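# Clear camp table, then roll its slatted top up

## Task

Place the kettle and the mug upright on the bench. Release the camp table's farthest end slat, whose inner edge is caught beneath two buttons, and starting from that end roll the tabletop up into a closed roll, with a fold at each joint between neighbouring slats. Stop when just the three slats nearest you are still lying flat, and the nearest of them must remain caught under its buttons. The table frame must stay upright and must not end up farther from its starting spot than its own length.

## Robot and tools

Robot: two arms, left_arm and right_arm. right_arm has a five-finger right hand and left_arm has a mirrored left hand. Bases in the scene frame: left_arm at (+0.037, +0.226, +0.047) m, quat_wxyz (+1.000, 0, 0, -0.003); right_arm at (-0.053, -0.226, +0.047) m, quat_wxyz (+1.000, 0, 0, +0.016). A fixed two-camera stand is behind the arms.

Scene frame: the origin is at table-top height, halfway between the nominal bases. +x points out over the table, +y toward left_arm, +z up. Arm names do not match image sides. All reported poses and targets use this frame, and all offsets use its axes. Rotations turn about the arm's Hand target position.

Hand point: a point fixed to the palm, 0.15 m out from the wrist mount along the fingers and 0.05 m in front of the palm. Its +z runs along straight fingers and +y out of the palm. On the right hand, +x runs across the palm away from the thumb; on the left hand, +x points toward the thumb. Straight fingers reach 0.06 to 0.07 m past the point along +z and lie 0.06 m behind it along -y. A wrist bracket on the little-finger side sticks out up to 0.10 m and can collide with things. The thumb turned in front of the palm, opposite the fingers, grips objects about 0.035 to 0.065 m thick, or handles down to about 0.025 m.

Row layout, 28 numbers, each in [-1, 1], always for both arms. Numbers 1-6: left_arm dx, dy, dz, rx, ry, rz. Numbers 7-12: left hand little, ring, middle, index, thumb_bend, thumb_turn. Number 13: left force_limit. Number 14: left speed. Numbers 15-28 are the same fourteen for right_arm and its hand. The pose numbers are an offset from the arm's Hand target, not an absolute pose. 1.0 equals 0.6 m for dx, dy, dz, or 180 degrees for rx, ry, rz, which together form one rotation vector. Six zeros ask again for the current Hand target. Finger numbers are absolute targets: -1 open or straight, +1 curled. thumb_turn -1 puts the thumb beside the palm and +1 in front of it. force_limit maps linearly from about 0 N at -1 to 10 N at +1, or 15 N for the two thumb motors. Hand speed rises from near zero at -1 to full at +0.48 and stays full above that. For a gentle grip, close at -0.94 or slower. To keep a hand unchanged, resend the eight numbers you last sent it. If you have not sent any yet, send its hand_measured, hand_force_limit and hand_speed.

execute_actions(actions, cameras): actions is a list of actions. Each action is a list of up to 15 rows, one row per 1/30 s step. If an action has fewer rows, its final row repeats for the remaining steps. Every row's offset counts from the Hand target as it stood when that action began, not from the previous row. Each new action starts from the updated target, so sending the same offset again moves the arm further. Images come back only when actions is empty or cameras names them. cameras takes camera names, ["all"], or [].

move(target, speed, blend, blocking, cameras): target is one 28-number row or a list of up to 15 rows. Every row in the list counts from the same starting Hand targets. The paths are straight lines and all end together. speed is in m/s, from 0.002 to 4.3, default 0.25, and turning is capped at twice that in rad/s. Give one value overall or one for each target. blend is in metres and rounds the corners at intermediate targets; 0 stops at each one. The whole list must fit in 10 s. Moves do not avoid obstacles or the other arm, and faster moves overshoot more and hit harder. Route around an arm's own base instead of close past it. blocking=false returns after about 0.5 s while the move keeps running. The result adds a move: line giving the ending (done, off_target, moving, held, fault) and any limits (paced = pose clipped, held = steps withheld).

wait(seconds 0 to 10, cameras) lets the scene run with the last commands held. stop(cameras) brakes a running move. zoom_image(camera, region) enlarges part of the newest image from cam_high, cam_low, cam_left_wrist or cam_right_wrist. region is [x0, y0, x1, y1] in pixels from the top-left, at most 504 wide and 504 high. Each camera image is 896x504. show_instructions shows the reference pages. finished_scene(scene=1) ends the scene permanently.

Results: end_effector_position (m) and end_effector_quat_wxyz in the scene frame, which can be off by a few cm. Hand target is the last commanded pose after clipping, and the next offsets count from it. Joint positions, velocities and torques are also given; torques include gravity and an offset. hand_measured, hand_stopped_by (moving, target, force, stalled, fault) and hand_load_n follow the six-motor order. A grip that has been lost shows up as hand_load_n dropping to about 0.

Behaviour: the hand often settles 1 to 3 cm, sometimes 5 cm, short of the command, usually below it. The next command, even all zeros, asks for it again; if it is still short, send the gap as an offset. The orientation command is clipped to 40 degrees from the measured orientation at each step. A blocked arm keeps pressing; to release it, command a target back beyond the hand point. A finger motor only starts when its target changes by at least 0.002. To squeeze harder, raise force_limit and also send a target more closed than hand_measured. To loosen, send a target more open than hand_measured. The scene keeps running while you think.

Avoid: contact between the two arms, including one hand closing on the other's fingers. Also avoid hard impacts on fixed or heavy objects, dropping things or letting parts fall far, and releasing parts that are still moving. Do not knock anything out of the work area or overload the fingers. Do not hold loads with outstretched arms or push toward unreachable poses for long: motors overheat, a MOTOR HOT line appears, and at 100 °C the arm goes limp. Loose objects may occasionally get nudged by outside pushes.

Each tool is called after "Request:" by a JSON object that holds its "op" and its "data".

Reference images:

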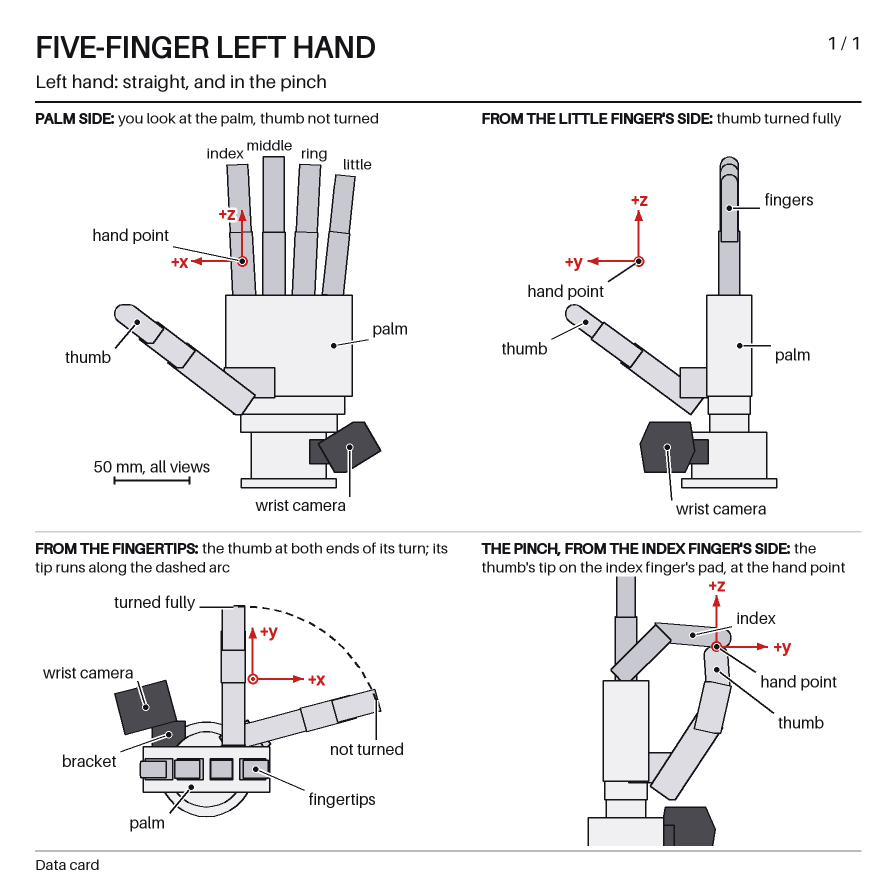

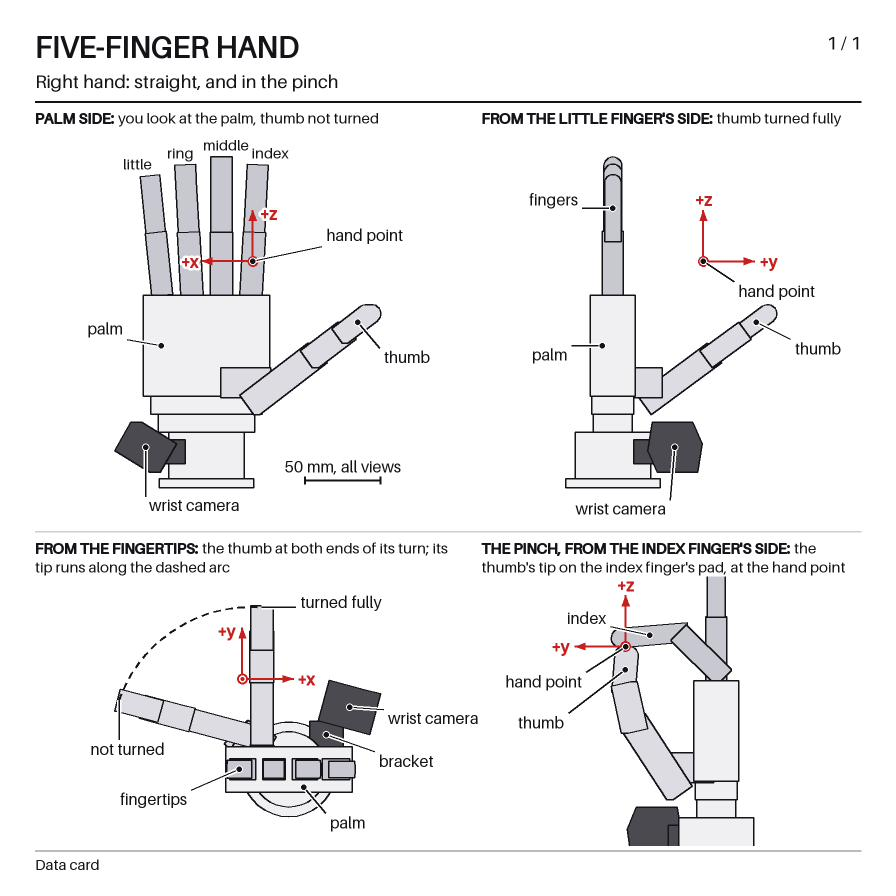

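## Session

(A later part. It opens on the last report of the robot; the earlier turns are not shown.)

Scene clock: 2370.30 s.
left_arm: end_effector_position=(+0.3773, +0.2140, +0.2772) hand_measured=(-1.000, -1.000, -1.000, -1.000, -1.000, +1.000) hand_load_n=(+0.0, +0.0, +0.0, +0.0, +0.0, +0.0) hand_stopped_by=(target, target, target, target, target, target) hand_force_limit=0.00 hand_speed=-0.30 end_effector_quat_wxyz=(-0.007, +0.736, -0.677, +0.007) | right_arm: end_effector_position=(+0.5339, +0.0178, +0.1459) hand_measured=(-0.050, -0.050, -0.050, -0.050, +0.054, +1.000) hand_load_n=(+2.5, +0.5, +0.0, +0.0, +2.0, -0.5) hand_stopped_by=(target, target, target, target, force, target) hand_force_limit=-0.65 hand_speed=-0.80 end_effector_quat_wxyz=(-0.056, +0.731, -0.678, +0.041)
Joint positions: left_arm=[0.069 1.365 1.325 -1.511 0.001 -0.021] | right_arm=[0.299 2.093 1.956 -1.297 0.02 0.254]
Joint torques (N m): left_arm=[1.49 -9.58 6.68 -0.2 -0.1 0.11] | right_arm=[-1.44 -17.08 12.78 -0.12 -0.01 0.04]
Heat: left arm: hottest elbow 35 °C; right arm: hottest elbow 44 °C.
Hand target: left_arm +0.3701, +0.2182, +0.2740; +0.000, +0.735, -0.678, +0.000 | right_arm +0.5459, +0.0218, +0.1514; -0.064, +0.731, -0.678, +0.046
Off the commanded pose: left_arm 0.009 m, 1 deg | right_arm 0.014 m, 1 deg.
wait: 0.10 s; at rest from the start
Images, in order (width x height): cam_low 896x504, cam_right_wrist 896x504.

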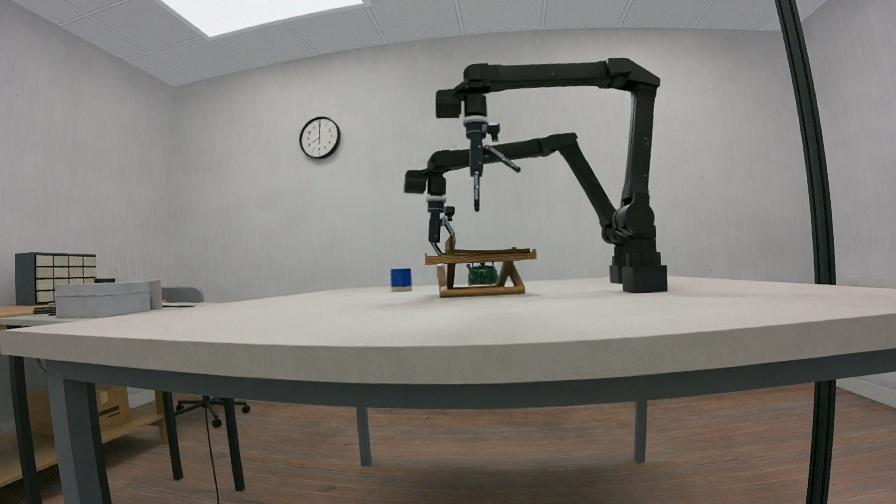

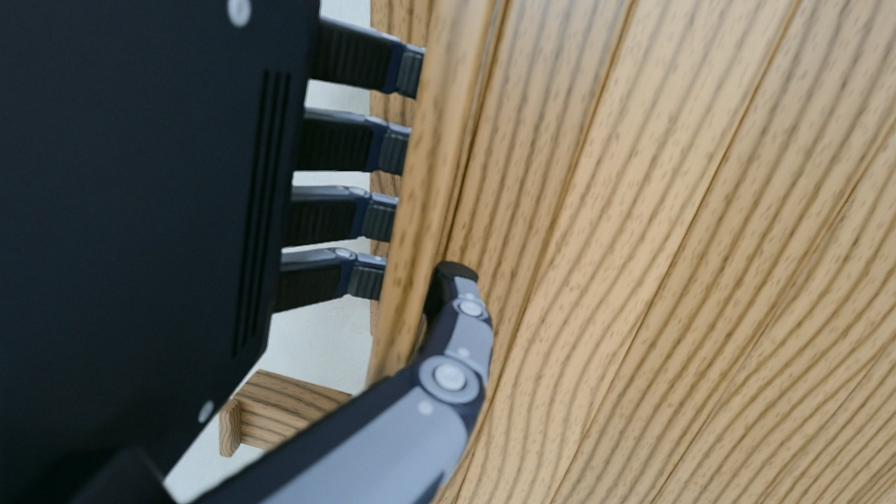

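Request:
{"op": "move", "data": {"target": [[0,0,0,0,0,0,-1,-1,-1,-1,-1,1,0,-0.3, 0,0,0,0,0,0,0.5,0.5,0.5,0.5,0.054,1,-0.4,-0.8]], "speed": 0.04, "cameras": ["cam_low","cam_right_wrist"]}}

Request:
{"op": "zoom_image", "data": {"camera": "cam_low", "region": [425, 215, 485, 265]}}

Request:
{"op": "zoom_image", "data": {"camera": "cam_right_wrist", "region": [340, 180, 640, 480]}}

Scene clock: 2375.40 s.
left_arm: end_effector_position=(+0.3773, +0.2140, +0.2772) hand_measured=(-1.000, -1.000, -1.000, -1.000, -1.000, +1.000) hand_load_n=(+0.0, +0.0, +0.0, +0.0, +0.0, +0.0) hand_stopped_by=(target, target, target, target, target, target) hand_force_limit=0.00 hand_speed=-0.30 end_effector_quat_wxyz=(-0.007, +0.736, -0.677, +0.007) | right_arm: end_effector_position=(+0.5339, +0.0178, +0.1455) hand_measured=(-0.034, +0.002, +0.038, +0.058, +0.052, +1.000) hand_load_n=(+0.0, +0.0, +1.5, +6.0, +6.0, +0.0) hand_stopped_by=(force, force, force, force, target, target) hand_force_limit=-0.40 hand_speed=-0.80 end_effector_quat_wxyz=(-0.055, +0.731, -0.678, +0.041)
Joint positions: left_arm=[0.069 1.365 1.325 -1.511 0.001 -0.021] | right_arm=[0.299 2.094 1.956 -1.297 0.02 0.254]
Joint torques (N m): left_arm=[1.08 -9.7 6.65 -0.29 -0.1 0.08] | right_arm=[-1.73 -16.5 12.86 0.02 -0.03 0.06]
Heat: left arm: hottest elbow 35 °C; right arm: hottest elbow 44 °C.
Hand target: left_arm +0.3701, +0.2182, +0.2740; +0.000, +0.735, -0.678, +0.000 | right_arm +0.5459, +0.0218, +0.1513; -0.063, +0.731, -0.678, +0.046
Off the commanded pose: left_arm 0.009 m, 1 deg | right_arm 0.014 m, 1 deg.
move: off_target (right_arm)
Images, in order (width x height): cam_low 896x504, cam_right_wrist 896x504.

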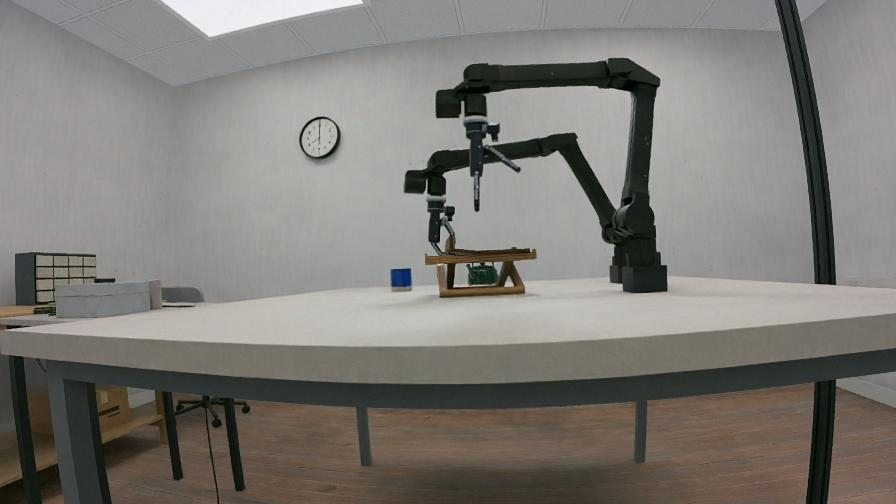

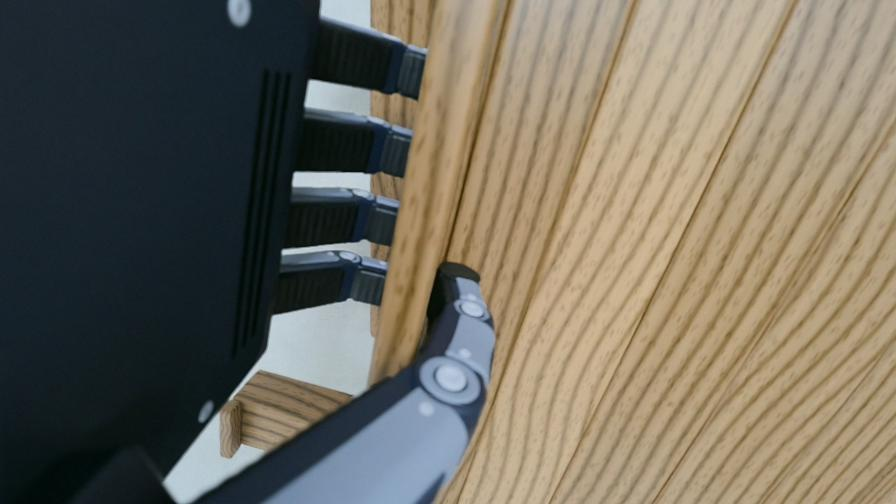

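Scaled by 8.400 from the camera's 896x504 image, which has a finer 1280x720 frame.

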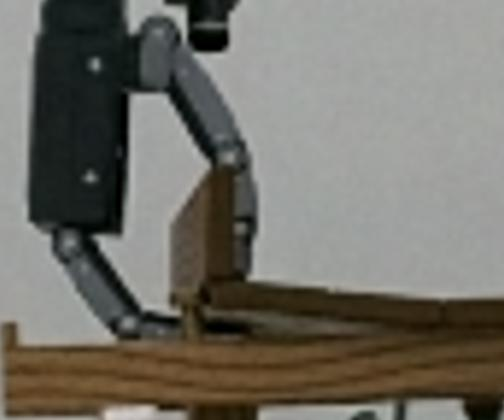

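Scaled by 1.680 from the camera's 896x504 image, which has a finer 1280x720 frame.

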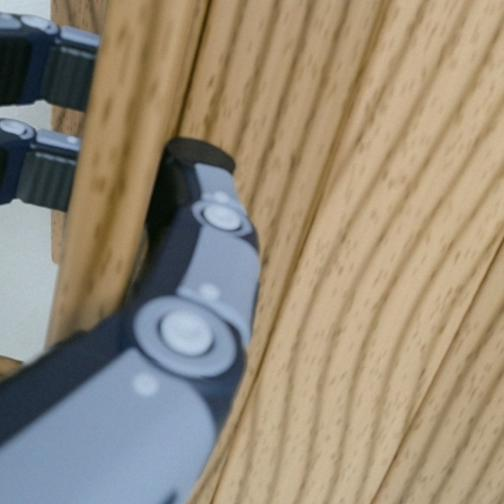

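Request:
{"op": "move", "data": {"target": [[0,0,0,0,0,0,-1,-1,-1,-1,-1,1,0,-0.3, 0,0,0,0,0,0,0.6,0.6,0.6,0.6,0.054,1,-0.2,-0.85]], "speed": 0.04}}

Scene clock: 2397.00 s.
left_arm: end_effector_position=(+0.3773, +0.2140, +0.2772) hand_measured=(-1.000, -1.000, -1.000, -1.000, -1.000, +1.000) hand_load_n=(+0.0, +0.0, +0.0, +0.0, +0.0, +0.0) hand_stopped_by=(target, target, target, target, target, target) hand_force_limit=0.00 hand_speed=-0.30 end_effector_quat_wxyz=(-0.007, +0.736, -0.677, +0.007) | right_arm: end_effector_position=(+0.5339, +0.0178, +0.1455) hand_measured=(+0.048, +0.040, +0.050, +0.058, +0.052, +1.000) hand_load_n=(+4.5, +1.5, +0.5, +4.0, +8.0, +0.5) hand_stopped_by=(force, force, force, force, target, target) hand_force_limit=-0.20 hand_speed=-0.85 end_effector_quat_wxyz=(-0.055, +0.731, -0.678, +0.041)
Joint positions: left_arm=[0.069 1.365 1.325 -1.511 0.001 -0.021] | right_arm=[0.299 2.094 1.956 -1.297 0.02 0.254]
Joint torques (N m): left_arm=[1.14 -9.7 6.78 -0.23 -0.14 0.08] | right_arm=[-1.55 -16.85 12.72 0.08 0.04 0.04]
Heat: left arm: hottest elbow 35 °C; right arm: hottest elbow 46 °C.
Hand target: left_arm +0.3701, +0.2182, +0.2740; +0.000, +0.735, -0.678, +0.000 | right_arm +0.5459, +0.0218, +0.1513; -0.063, +0.731, -0.678, +0.046
Off the commanded pose: left_arm 0.009 m, 1 deg | right_arm 0.014 m, 1 deg.
move: off_target (right_arm)

Request:
{"op": "move", "data": {"target": [[0,0,0,0,0,0,-1,-1,-1,-1,-1,1,0,-0.3, -0.0065,0,0.0135,0,-0.111,0,0.6,0.6,0.6,0.6,0.054,1,-0.2,-0.85]], "speed": 0.04, "cameras": ["cam_low","cam_right_wrist"]}}

Request:
{"op": "zoom_image", "data": {"camera": "cam_low", "region": [425, 215, 485, 265]}}

Scene clock: 2436.67 s.
left_arm: end_effector_position=(+0.3773, +0.2140, +0.2772) hand_measured=(-1.000, -1.000, -1.000, -1.000, -1.000, +1.000) hand_load_n=(+0.0, +0.0, +0.0, +0.0, +0.0, +0.0) hand_stopped_by=(target, target, target, target, target, target) hand_force_limit=0.00 hand_speed=-0.30 end_effector_quat_wxyz=(-0.007, +0.736, -0.677, +0.007) | right_arm: end_effector_position=(+0.5343, +0.0170, +0.1533) hand_measured=(+0.046, +0.040, +0.050, +0.058, +0.052, +1.000) hand_load_n=(+8.0, +2.5, +0.0, +0.5, +5.0, +0.5) hand_stopped_by=(force, force, force, force, target, target) hand_force_limit=-0.20 hand_speed=-0.85 end_effector_quat_wxyz=(-0.166, +0.716, -0.660, +0.155)
Joint positions: left_arm=[0.069 1.365 1.325 -1.511 0.001 -0.021] | right_arm=[0.33 1.863 1.601 -0.866 0.126 0.252]
Joint torques (N m): left_arm=[1.14 -9.47 6.65 -0.16 -0.14 0.07] | right_arm=[-0.79 -16.26 8.91 2.51 0.77 0.08]
Heat: left arm: hottest elbow 35 °C; right arm: hottest elbow 46 °C.
Hand target: left_arm +0.3701, +0.2182, +0.2740; +0.000, +0.735, -0.678, +0.000 | right_arm +0.5420, +0.0218, +0.1595; -0.180, +0.711, -0.657, +0.172
Off the commanded pose: left_arm 0.009 m, 1 deg | right_arm 0.011 m, 3 deg.
move: off_target (right_arm)
Images, in order (width x height): cam_low 896x504, cam_right_wrist 896x504.

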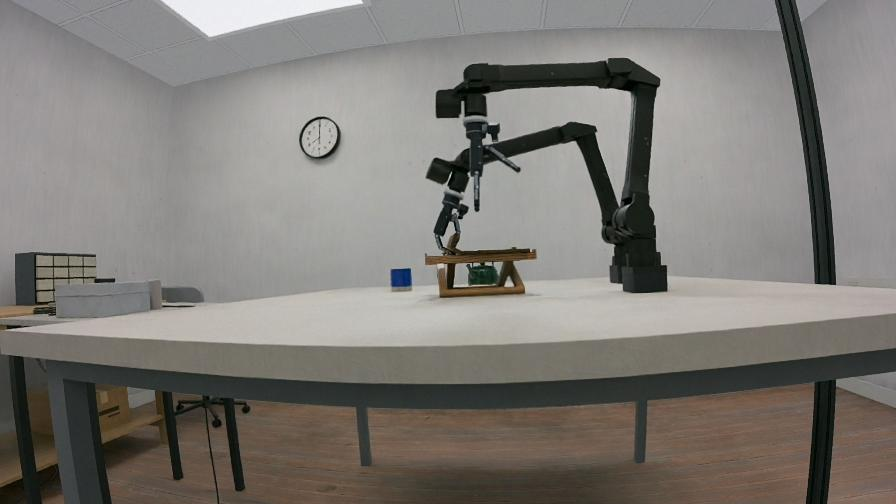

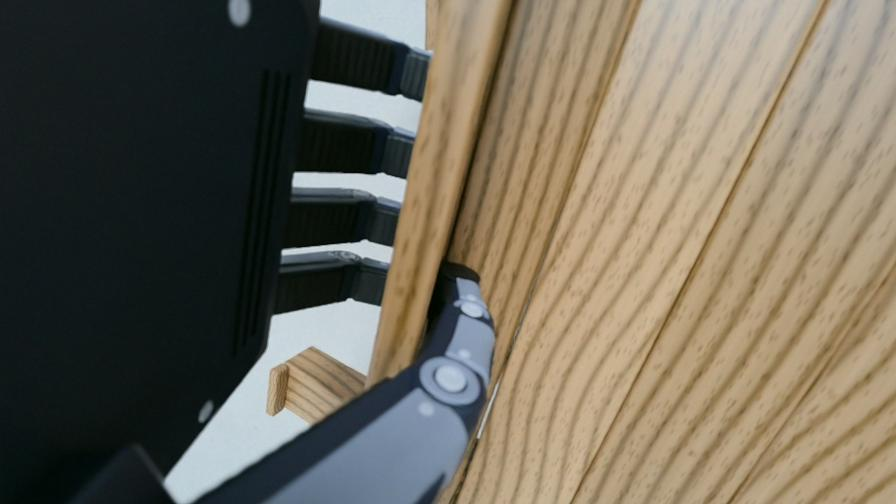

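Scaled by 8.400 from the camera's 896x504 image, which has a finer 1280x720 frame.

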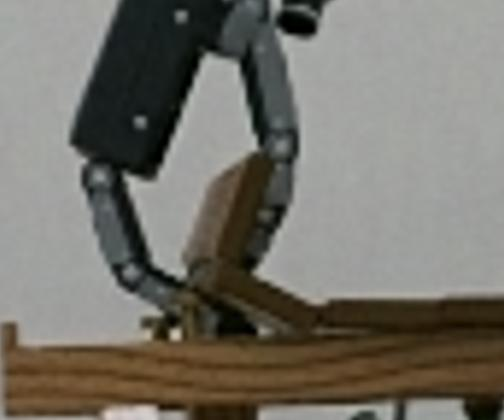

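Request:
{"op": "move", "data": {"target": [[0,0,0,0,0,0,-1,-1,-1,-1,-1,1,0,-0.3, -0.0117,0.001,0.0072,0,-0.111,0,0.6,0.6,0.6,0.6,0.054,1,-0.2,-0.85]], "speed": 0.05, "cameras": ["cam_low","cam_right_wrist"]}}

Request:
{"op": "zoom_image", "data": {"camera": "cam_low", "region": [425, 215, 485, 265]}}

Scene clock: 2445.23 s.
left_arm: end_effector_position=(+0.3773, +0.2140, +0.2772) hand_measured=(-1.000, -1.000, -1.000, -1.000, -1.000, +1.000) hand_load_n=(+0.0, +0.0, +0.0, +0.0, +0.0, +0.0) hand_stopped_by=(target, target, target, target, target, target) hand_force_limit=0.00 hand_speed=-0.30 end_effector_quat_wxyz=(-0.007, +0.736, -0.677, +0.007) | right_arm: end_effector_position=(+0.5289, +0.0182, +0.1614) hand_measured=(+0.046, +0.040, +0.050, +0.058, +0.052, +1.000) hand_load_n=(+11.0, +3.0, +0.0, +0.0, +3.0, +0.5) hand_stopped_by=(force, force, force, force, target, target) hand_force_limit=-0.20 hand_speed=-0.85 end_effector_quat_wxyz=(-0.283, +0.671, -0.626, +0.277)
Joint positions: left_arm=[0.069 1.365 1.325 -1.511 0.001 -0.021] | right_arm=[0.38 1.67 1.25 -0.37 0.263 0.233]
Joint torques (N m): left_arm=[1.08 -9.58 6.68 -0.13 -0.13 0.08] | right_arm=[-1.14 -12.34 9.03 3.23 0.8 -0.12]
Heat: left arm: hottest elbow 35 °C; right arm: hottest elbow 45 °C.
Hand target: left_arm +0.3701, +0.2182, +0.2740; +0.000, +0.735, -0.678, +0.000 | right_arm +0.5349, +0.0225, +0.1637; -0.291, +0.671, -0.616, +0.293
Off the commanded pose: left_arm 0.009 m, 1 deg | right_arm 0.008 m, 2 deg.
move: done
Images, in order (width x height): cam_low 896x504, cam_right_wrist 896x504.

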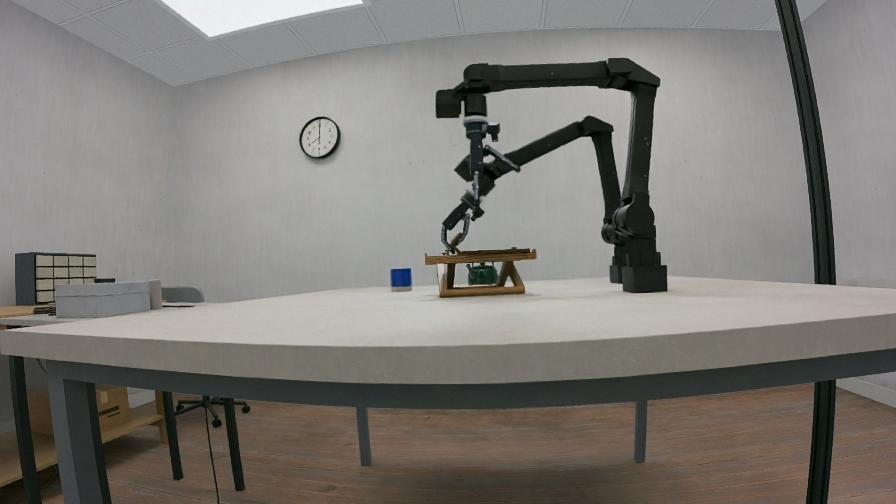

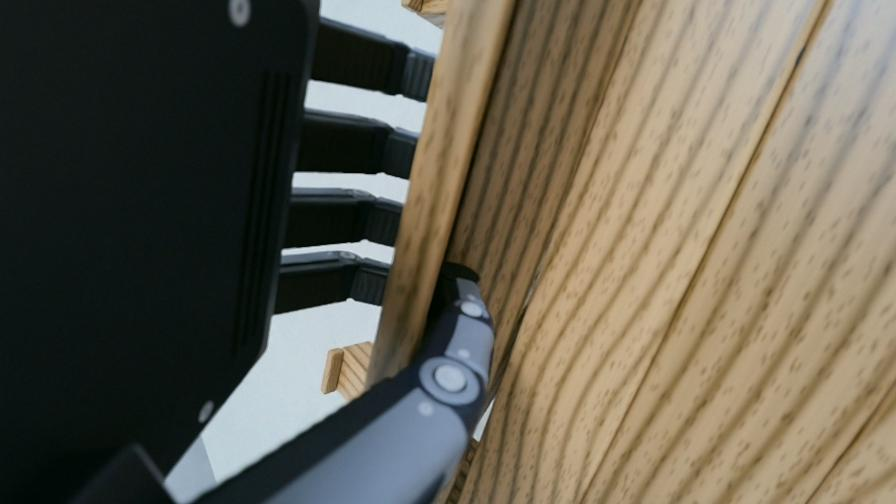

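Scaled by 8.400 from the camera's 896x504 image, which has a finer 1280x720 frame.

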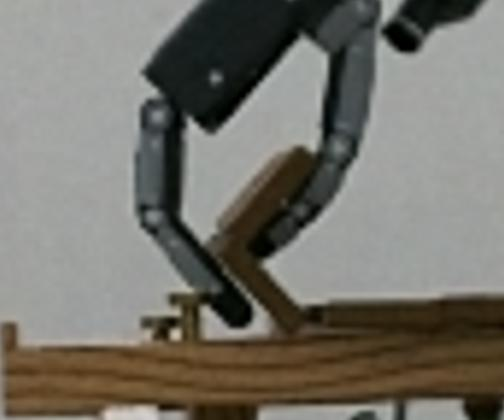

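Request:
{"op": "move", "data": {"target": [[0,0,0,0,0,0,-1,-1,-1,-1,-1,1,0,-0.3, 0.0,0,0.006,0,-0.06,0,0.02,0.6,0.6,0.6,0.054,1,-0.2,-0.85]], "speed": 0.05, "cameras": ["cam_low","cam_right_wrist"]}}

Request:
{"op": "zoom_image", "data": {"camera": "cam_low", "region": [425, 215, 485, 265]}}

Scene clock: 2453.77 s.
left_arm: end_effector_position=(+0.3773, +0.2140, +0.2772) hand_measured=(-1.000, -1.000, -1.000, -1.000, -1.000, +1.000) hand_load_n=(+0.0, -0.5, +0.0, +0.0, +0.0, +0.0) hand_stopped_by=(target, target, target, target, target, target) hand_force_limit=0.00 hand_speed=-0.30 end_effector_quat_wxyz=(-0.007, +0.736, -0.677, +0.007) | right_arm: end_effector_position=(+0.5294, +0.0187, +0.1603) hand_measured=(+0.020, +0.040, +0.050, +0.058, +0.052, +1.000) hand_load_n=(+1.5, +7.5, +2.0, +0.5, +1.5, +0.5) hand_stopped_by=(force, force, force, force, target, target) hand_force_limit=-0.20 hand_speed=-0.85 end_effector_quat_wxyz=(-0.338, +0.644, -0.595, +0.342)
Joint positions: left_arm=[0.069 1.365 1.325 -1.511 0.001 -0.021] | right_arm=[0.408 1.624 1.095 -0.078 0.339 0.182]
Joint torques (N m): left_arm=[1.2 -9.64 6.68 -0.2 -0.13 0.07] | right_arm=[-1.26 -11.63 8.99 3.56 0.61 -0.12]
Heat: left arm: hottest elbow 35 °C; right arm: hottest elbow 44 °C.
Hand target: left_arm +0.3701, +0.2182, +0.2740; +0.000, +0.735, -0.678, +0.000 | right_arm +0.5350, +0.0224, +0.1674; -0.348, +0.640, -0.586, +0.355
Off the commanded pose: left_arm 0.009 m, 1 deg | right_arm 0.010 m, 2 deg.
move: done
Images, in order (width x height): cam_low 896x504, cam_right_wrist 896x504.

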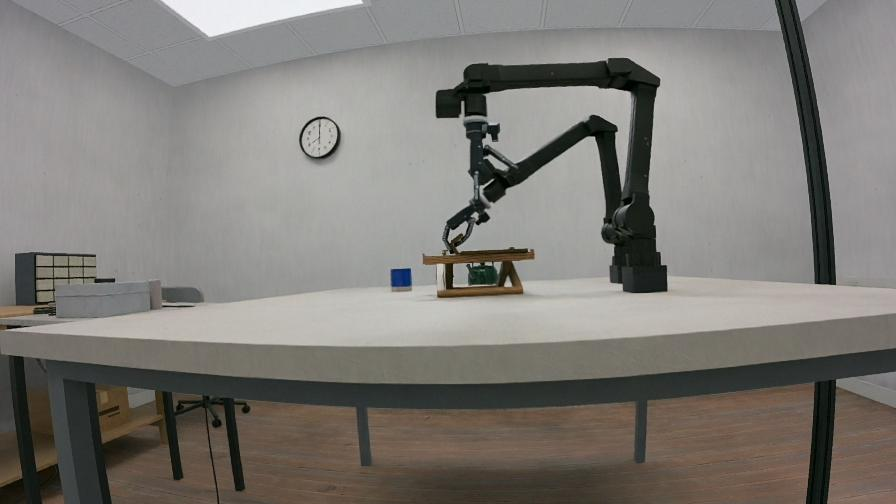

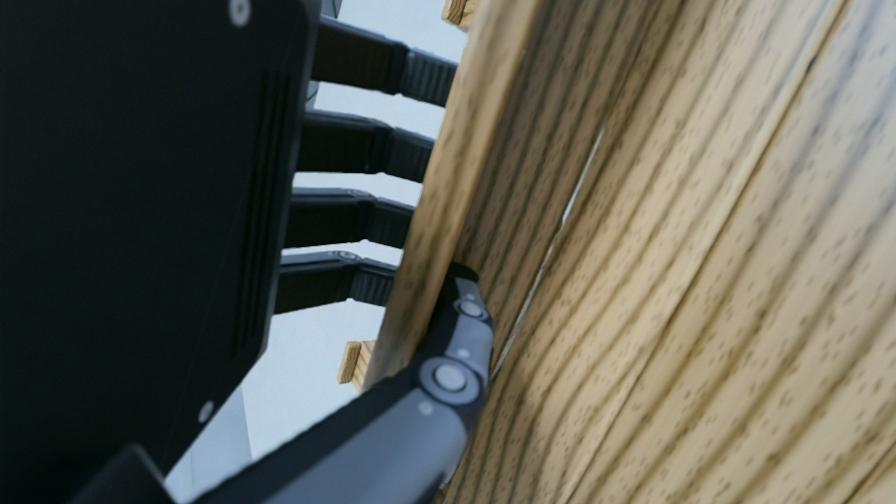

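Scaled by 8.400 from the camera's 896x504 image, which has a finer 1280x720 frame.

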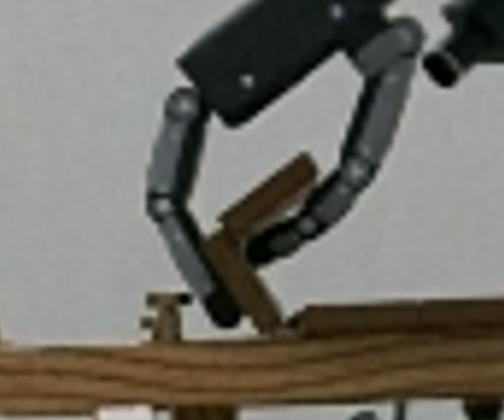

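Request:
{"op": "move", "data": {"target": [[0,0,0,0,0,0,-1,-1,-1,-1,-1,1,0,-0.3, -0.005,0,0.0235,0,0,0,0.02,0.6,0.6,0.6,0.054,1,-0.2,-0.85]], "speed": 0.03, "cameras": ["cam_low","cam_right_wrist"]}}

Request:
{"op": "zoom_image", "data": {"camera": "cam_low", "region": [425, 215, 485, 265]}}

Scene clock: 2465.17 s.
left_arm: end_effector_position=(+0.3773, +0.2140, +0.2772) hand_measured=(-1.000, -1.000, -1.000, -1.000, -1.000, +1.000) hand_load_n=(+0.0, +0.0, +0.0, +0.0, +0.0, +0.0) hand_stopped_by=(target, target, target, target, target, target) hand_force_limit=0.00 hand_speed=-0.30 end_effector_quat_wxyz=(-0.007, +0.736, -0.677, +0.007) | right_arm: end_effector_position=(+0.5287, +0.0190, +0.1618) hand_measured=(+0.020, +0.040, +0.050, +0.058, +0.052, +1.000) hand_load_n=(+1.0, +6.5, +0.5, +0.0, +3.0, +0.5) hand_stopped_by=(force, force, force, force, target, target) hand_force_limit=-0.20 hand_speed=-0.85 end_effector_quat_wxyz=(-0.338, +0.644, -0.594, +0.343)
Joint positions: left_arm=[0.069 1.365 1.325 -1.511 0.001 -0.021] | right_arm=[0.41 1.621 1.095 -0.081 0.341 0.181]
Joint torques (N m): left_arm=[1.14 -9.7 6.71 -0.24 -0.13 0.08] | right_arm=[-1.79 -13.68 9.78 2.21 0.57 -0.11]
Heat: left arm: hottest elbow 35 °C; right arm: hottest elbow 42 °C.
Hand target: left_arm +0.3701, +0.2182, +0.2740; +0.000, +0.735, -0.678, +0.000 | right_arm +0.5320, +0.0226, +0.1814; -0.348, +0.640, -0.585, +0.355
Off the commanded pose: left_arm 0.009 m, 1 deg | right_arm 0.020 m, 2 deg.
move: off_target (right_arm)
Images, in order (width x height): cam_low 896x504, cam_right_wrist 896x504.

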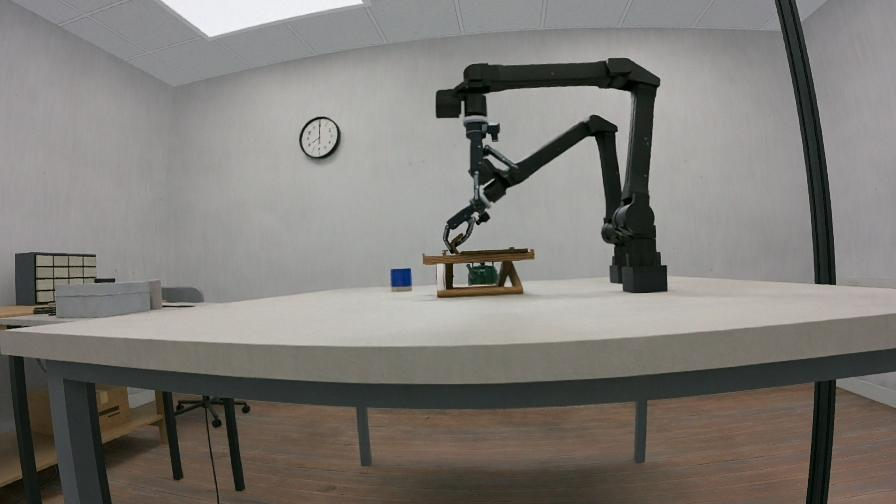

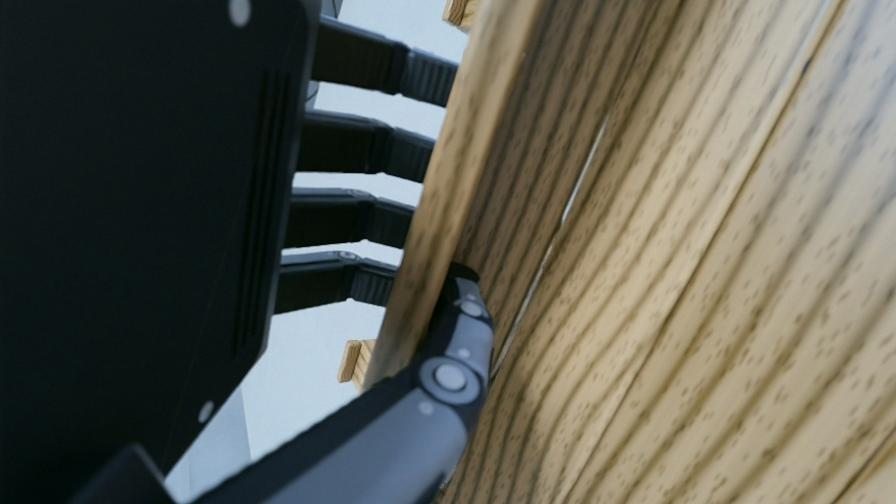

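Scaled by 8.400 from the camera's 896x504 image, which has a finer 1280x720 frame.

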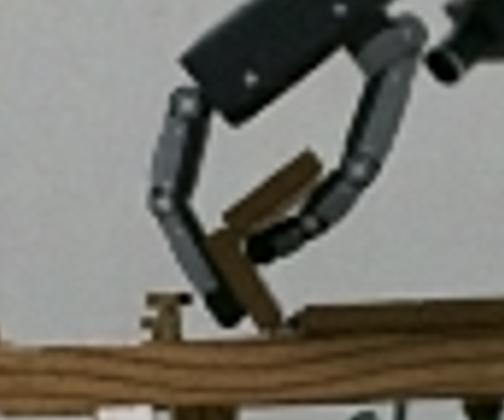

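Request:
{"op": "move", "data": {"target": [[0,0,0,0,0,0,-1,-1,-1,-1,-1,1,0,-0.3, -0.0067,0,0.0143,0,-0.05,0,0.02,0.6,0.6,0.6,0.054,1,-0.2,-0.85]], "speed": 0.04, "cameras": ["cam_low","cam_right_wrist"]}}

Request:
{"op": "zoom_image", "data": {"camera": "cam_low", "region": [425, 215, 485, 265]}}

Scene clock: 2484.77 s.
left_arm: end_effector_position=(+0.3773, +0.2140, +0.2772) hand_measured=(-1.000, -1.000, -1.000, -1.000, -1.000, +1.000) hand_load_n=(+0.0, +0.0, +0.0, +0.0, +0.0, +0.0) hand_stopped_by=(target, target, target, target, target, target) hand_force_limit=0.00 hand_speed=-0.30 end_effector_quat_wxyz=(-0.007, +0.736, -0.677, +0.007) | right_arm: end_effector_position=(+0.5227, +0.0171, +0.1641) hand_measured=(+0.020, +0.040, +0.050, +0.058, +0.054, +1.000) hand_load_n=(+1.0, +7.0, +1.0, +0.0, +1.5, +0.0) hand_stopped_by=(force, force, force, force, target, target) hand_force_limit=-0.20 hand_speed=-0.85 end_effector_quat_wxyz=(-0.372, +0.622, -0.569, +0.388)
Joint positions: left_arm=[0.069 1.365 1.325 -1.511 0.001 -0.021] | right_arm=[0.432 1.591 0.984 0.132 0.396 0.132]
Joint torques (N m): left_arm=[1.26 -9.93 6.71 -0.24 -0.12 0.07] | right_arm=[-1.03 -13.68 8.91 3.34 0.61 -0.19]
Heat: left arm: hottest elbow 35 °C; right arm: hottest elbow 41 °C.
Hand target: left_arm +0.3701, +0.2182, +0.2740; +0.000, +0.735, -0.678, +0.000 | right_arm +0.5280, +0.0224, +0.1900; -0.393, +0.610, -0.556, +0.404
Off the commanded pose: left_arm 0.009 m, 1 deg | right_arm 0.027 m, 4 deg.
move: off_target (right_arm)
Images, in order (width x height): cam_low 896x504, cam_right_wrist 896x504.

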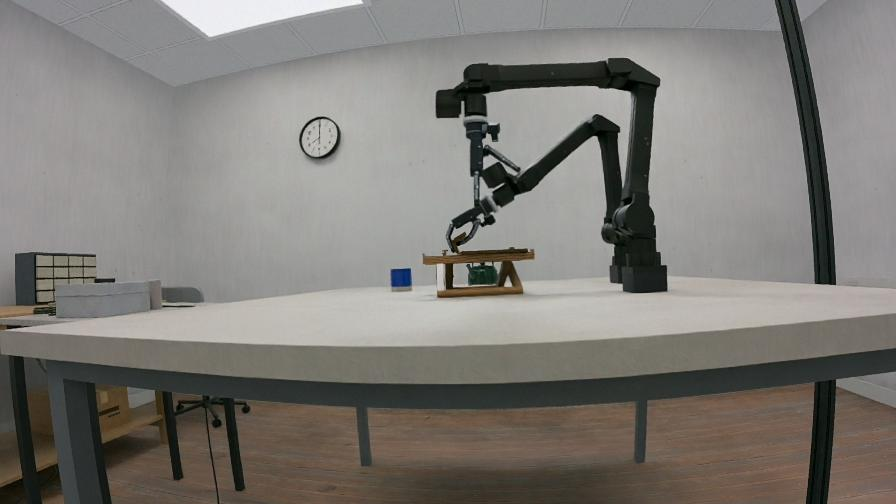

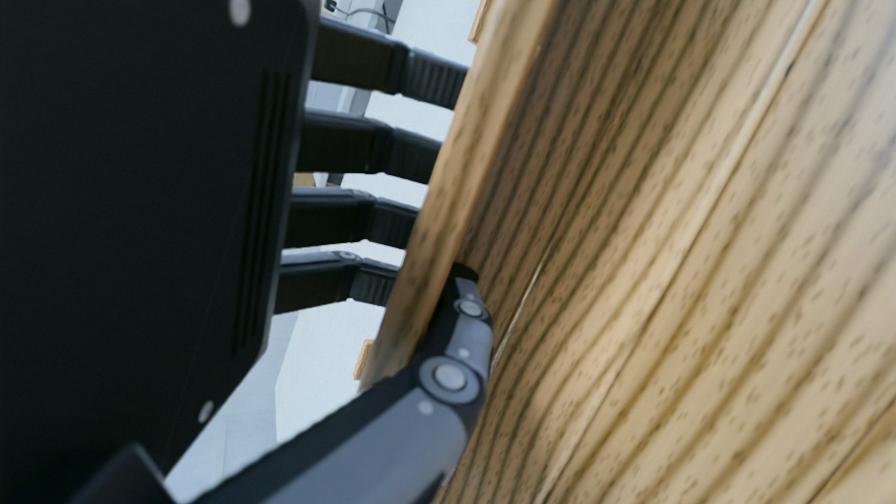

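Scaled by 8.400 from the camera's 896x504 image, which has a finer 1280x720 frame.

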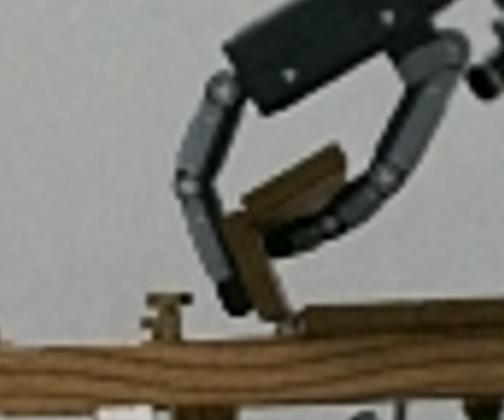

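Request:
{"op": "move", "data": {"target": [[0,0,0,0,0,0,-1,-1,-1,-1,-1,1,0,-0.3, -0.009,0.002,0.005,0,-0.07,0,0.02,0.6,0.6,0.6,0.054,1,-0.2,-0.85]], "speed": 0.04, "cameras": ["cam_low","cam_right_wrist"]}}

Request:
{"op": "zoom_image", "data": {"camera": "cam_low", "region": [425, 215, 485, 265]}}

Scene clock: 2492.33 s.
left_arm: end_effector_position=(+0.3773, +0.2140, +0.2772) hand_measured=(-1.000, -1.000, -1.000, -1.000, -1.000, +1.000) hand_load_n=(+0.0, +0.0, +0.0, +0.0, +0.0, +0.0) hand_stopped_by=(target, target, target, target, target, target) hand_force_limit=0.00 hand_speed=-0.30 end_effector_quat_wxyz=(-0.007, +0.736, -0.677, +0.007) | right_arm: end_effector_position=(+0.5162, +0.0165, +0.1745) hand_measured=(+0.020, +0.040, +0.050, +0.058, +0.052, +1.000) hand_load_n=(+0.5, +6.0, +0.0, +0.0, +2.5, +0.0) hand_stopped_by=(force, force, force, force, target, target) hand_force_limit=-0.20 hand_speed=-0.85 end_effector_quat_wxyz=(-0.435, +0.576, -0.521, +0.456)
Joint positions: left_arm=[0.069 1.365 1.325 -1.511 0.001 -0.021] | right_arm=[0.464 1.588 0.833 0.524 0.459 0.03]
Joint torques (N m): left_arm=[1.55 -9.93 6.65 -0.24 -0.13 0.08] | right_arm=[-1.85 -11.81 8.65 3.89 0.42 -0.1]
Heat: left arm: hottest elbow 35 °C; right arm: hottest elbow 41 °C.
Hand target: left_arm +0.3701, +0.2182, +0.2740; +0.000, +0.735, -0.678, +0.000 | right_arm +0.5226, +0.0237, +0.1931; -0.452, +0.562, -0.510, +0.469
Off the commanded pose: left_arm 0.009 m, 1 deg | right_arm 0.021 m, 3 deg.
move: off_target (right_arm)
Images, in order (width x height): cam_low 896x504, cam_right_wrist 896x504.

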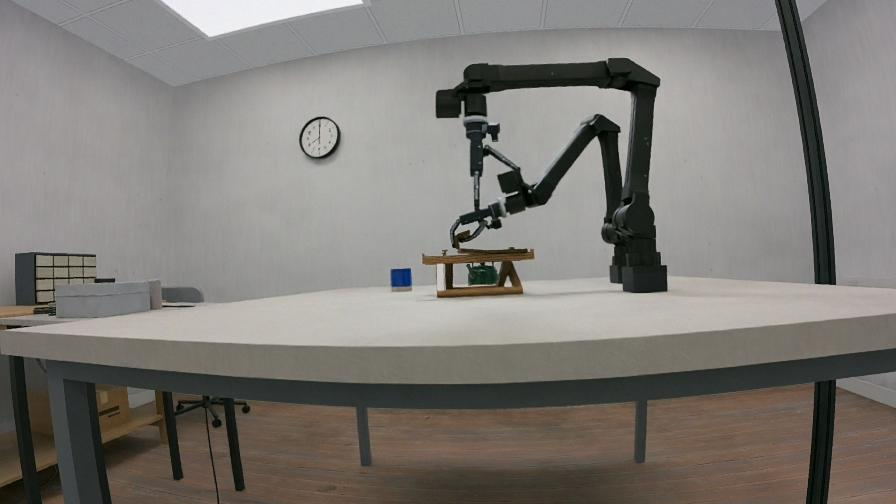

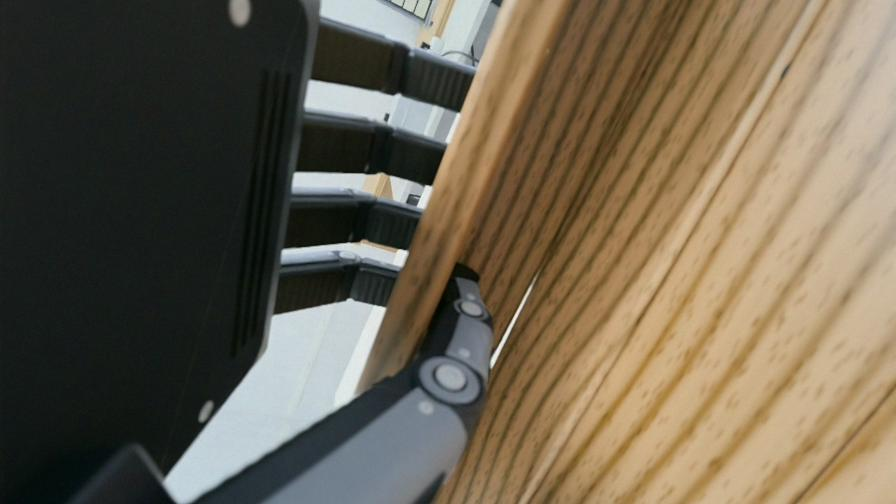

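Scaled by 8.400 from the camera's 896x504 image, which has a finer 1280x720 frame.

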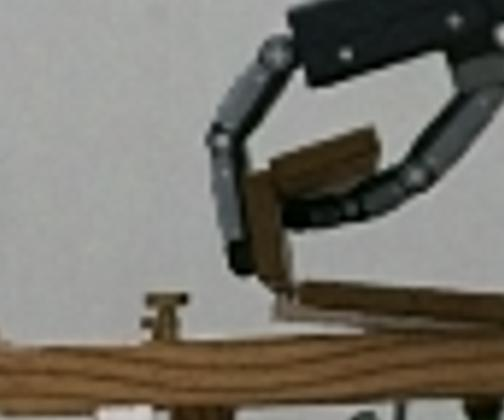

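Request:
{"op": "zoom_image", "data": {"camera": "cam_low", "region": [440, 228, 480, 258]}}

Scaled by 12.600 from the camera's 896x504 image, which has a finer 1280x720 frame.

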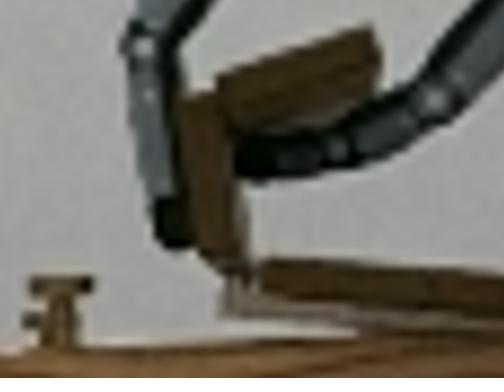

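Request:
{"op": "move", "data": {"target": [[0,0,0,0,0,0,-1,-1,-1,-1,-1,1,0,-0.3, -0.012,0,0.0,0,-0.02,0,0.02,0.6,0.6,0.6,0.054,1,-0.2,-0.85]], "speed": 0.03, "cameras": ["cam_low","cam_right_wrist"]}}

Request:
{"op": "zoom_image", "data": {"camera": "cam_low", "region": [440, 228, 480, 258]}}

Scene clock: 2523.37 s.
left_arm: end_effector_position=(+0.3773, +0.2140, +0.2772) hand_measured=(-1.000, -1.000, -1.000, -1.000, -1.000, +1.000) hand_load_n=(+0.0, +0.0, +0.0, +0.0, +0.0, +0.0) hand_stopped_by=(target, target, target, target, target, target) hand_force_limit=0.00 hand_speed=-0.30 end_effector_quat_wxyz=(-0.007, +0.736, -0.677, +0.007) | right_arm: end_effector_position=(+0.5114, +0.0170, +0.1825) hand_measured=(+0.020, +0.040, +0.050, +0.058, +0.052, +1.000) hand_load_n=(+1.0, +7.0, +0.5, +0.0, +2.5, +0.0) hand_stopped_by=(force, force, force, force, target, target) hand_force_limit=-0.20 hand_speed=-0.85 end_effector_quat_wxyz=(-0.457, +0.556, -0.505, +0.476)
Joint positions: left_arm=[0.069 1.365 1.325 -1.511 0.001 -0.021] | right_arm=[0.477 1.589 0.788 0.654 0.477 -0.001]
Joint torques (N m): left_arm=[1.14 -9.52 6.64 -0.24 -0.14 0.07] | right_arm=[-0.73 -10.11 8.1 4.03 0.37 -0.17]
Heat: left arm: hottest elbow 35 °C; right arm: hottest elbow 41 °C.
Hand target: left_arm +0.3701, +0.2182, +0.2740; +0.000, +0.735, -0.678, +0.000 | right_arm +0.5154, +0.0236, +0.1930; -0.468, +0.547, -0.496, +0.486
Off the commanded pose: left_arm 0.009 m, 1 deg | right_arm 0.013 m, 2 deg.
move: off_target (right_arm)
Images, in order (width x height): cam_low 896x504, cam_right_wrist 896x504.

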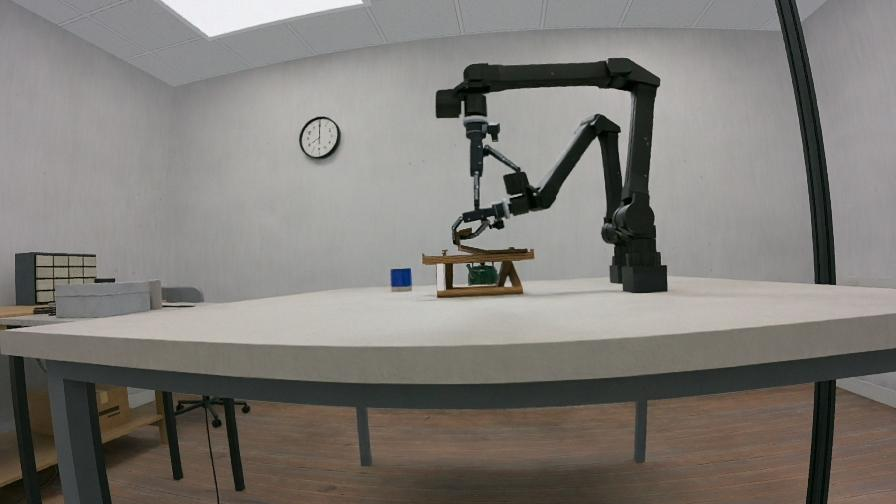

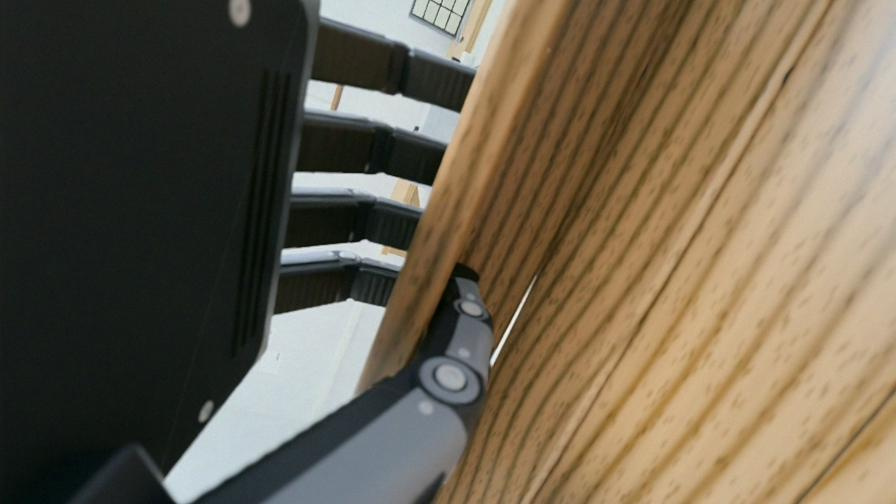

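Scaled by 12.600 from the camera's 896x504 image, which has a finer 1280x720 frame.

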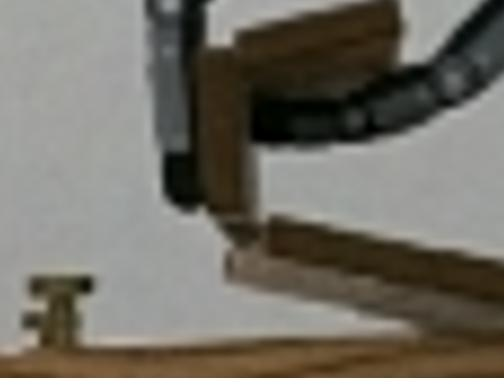

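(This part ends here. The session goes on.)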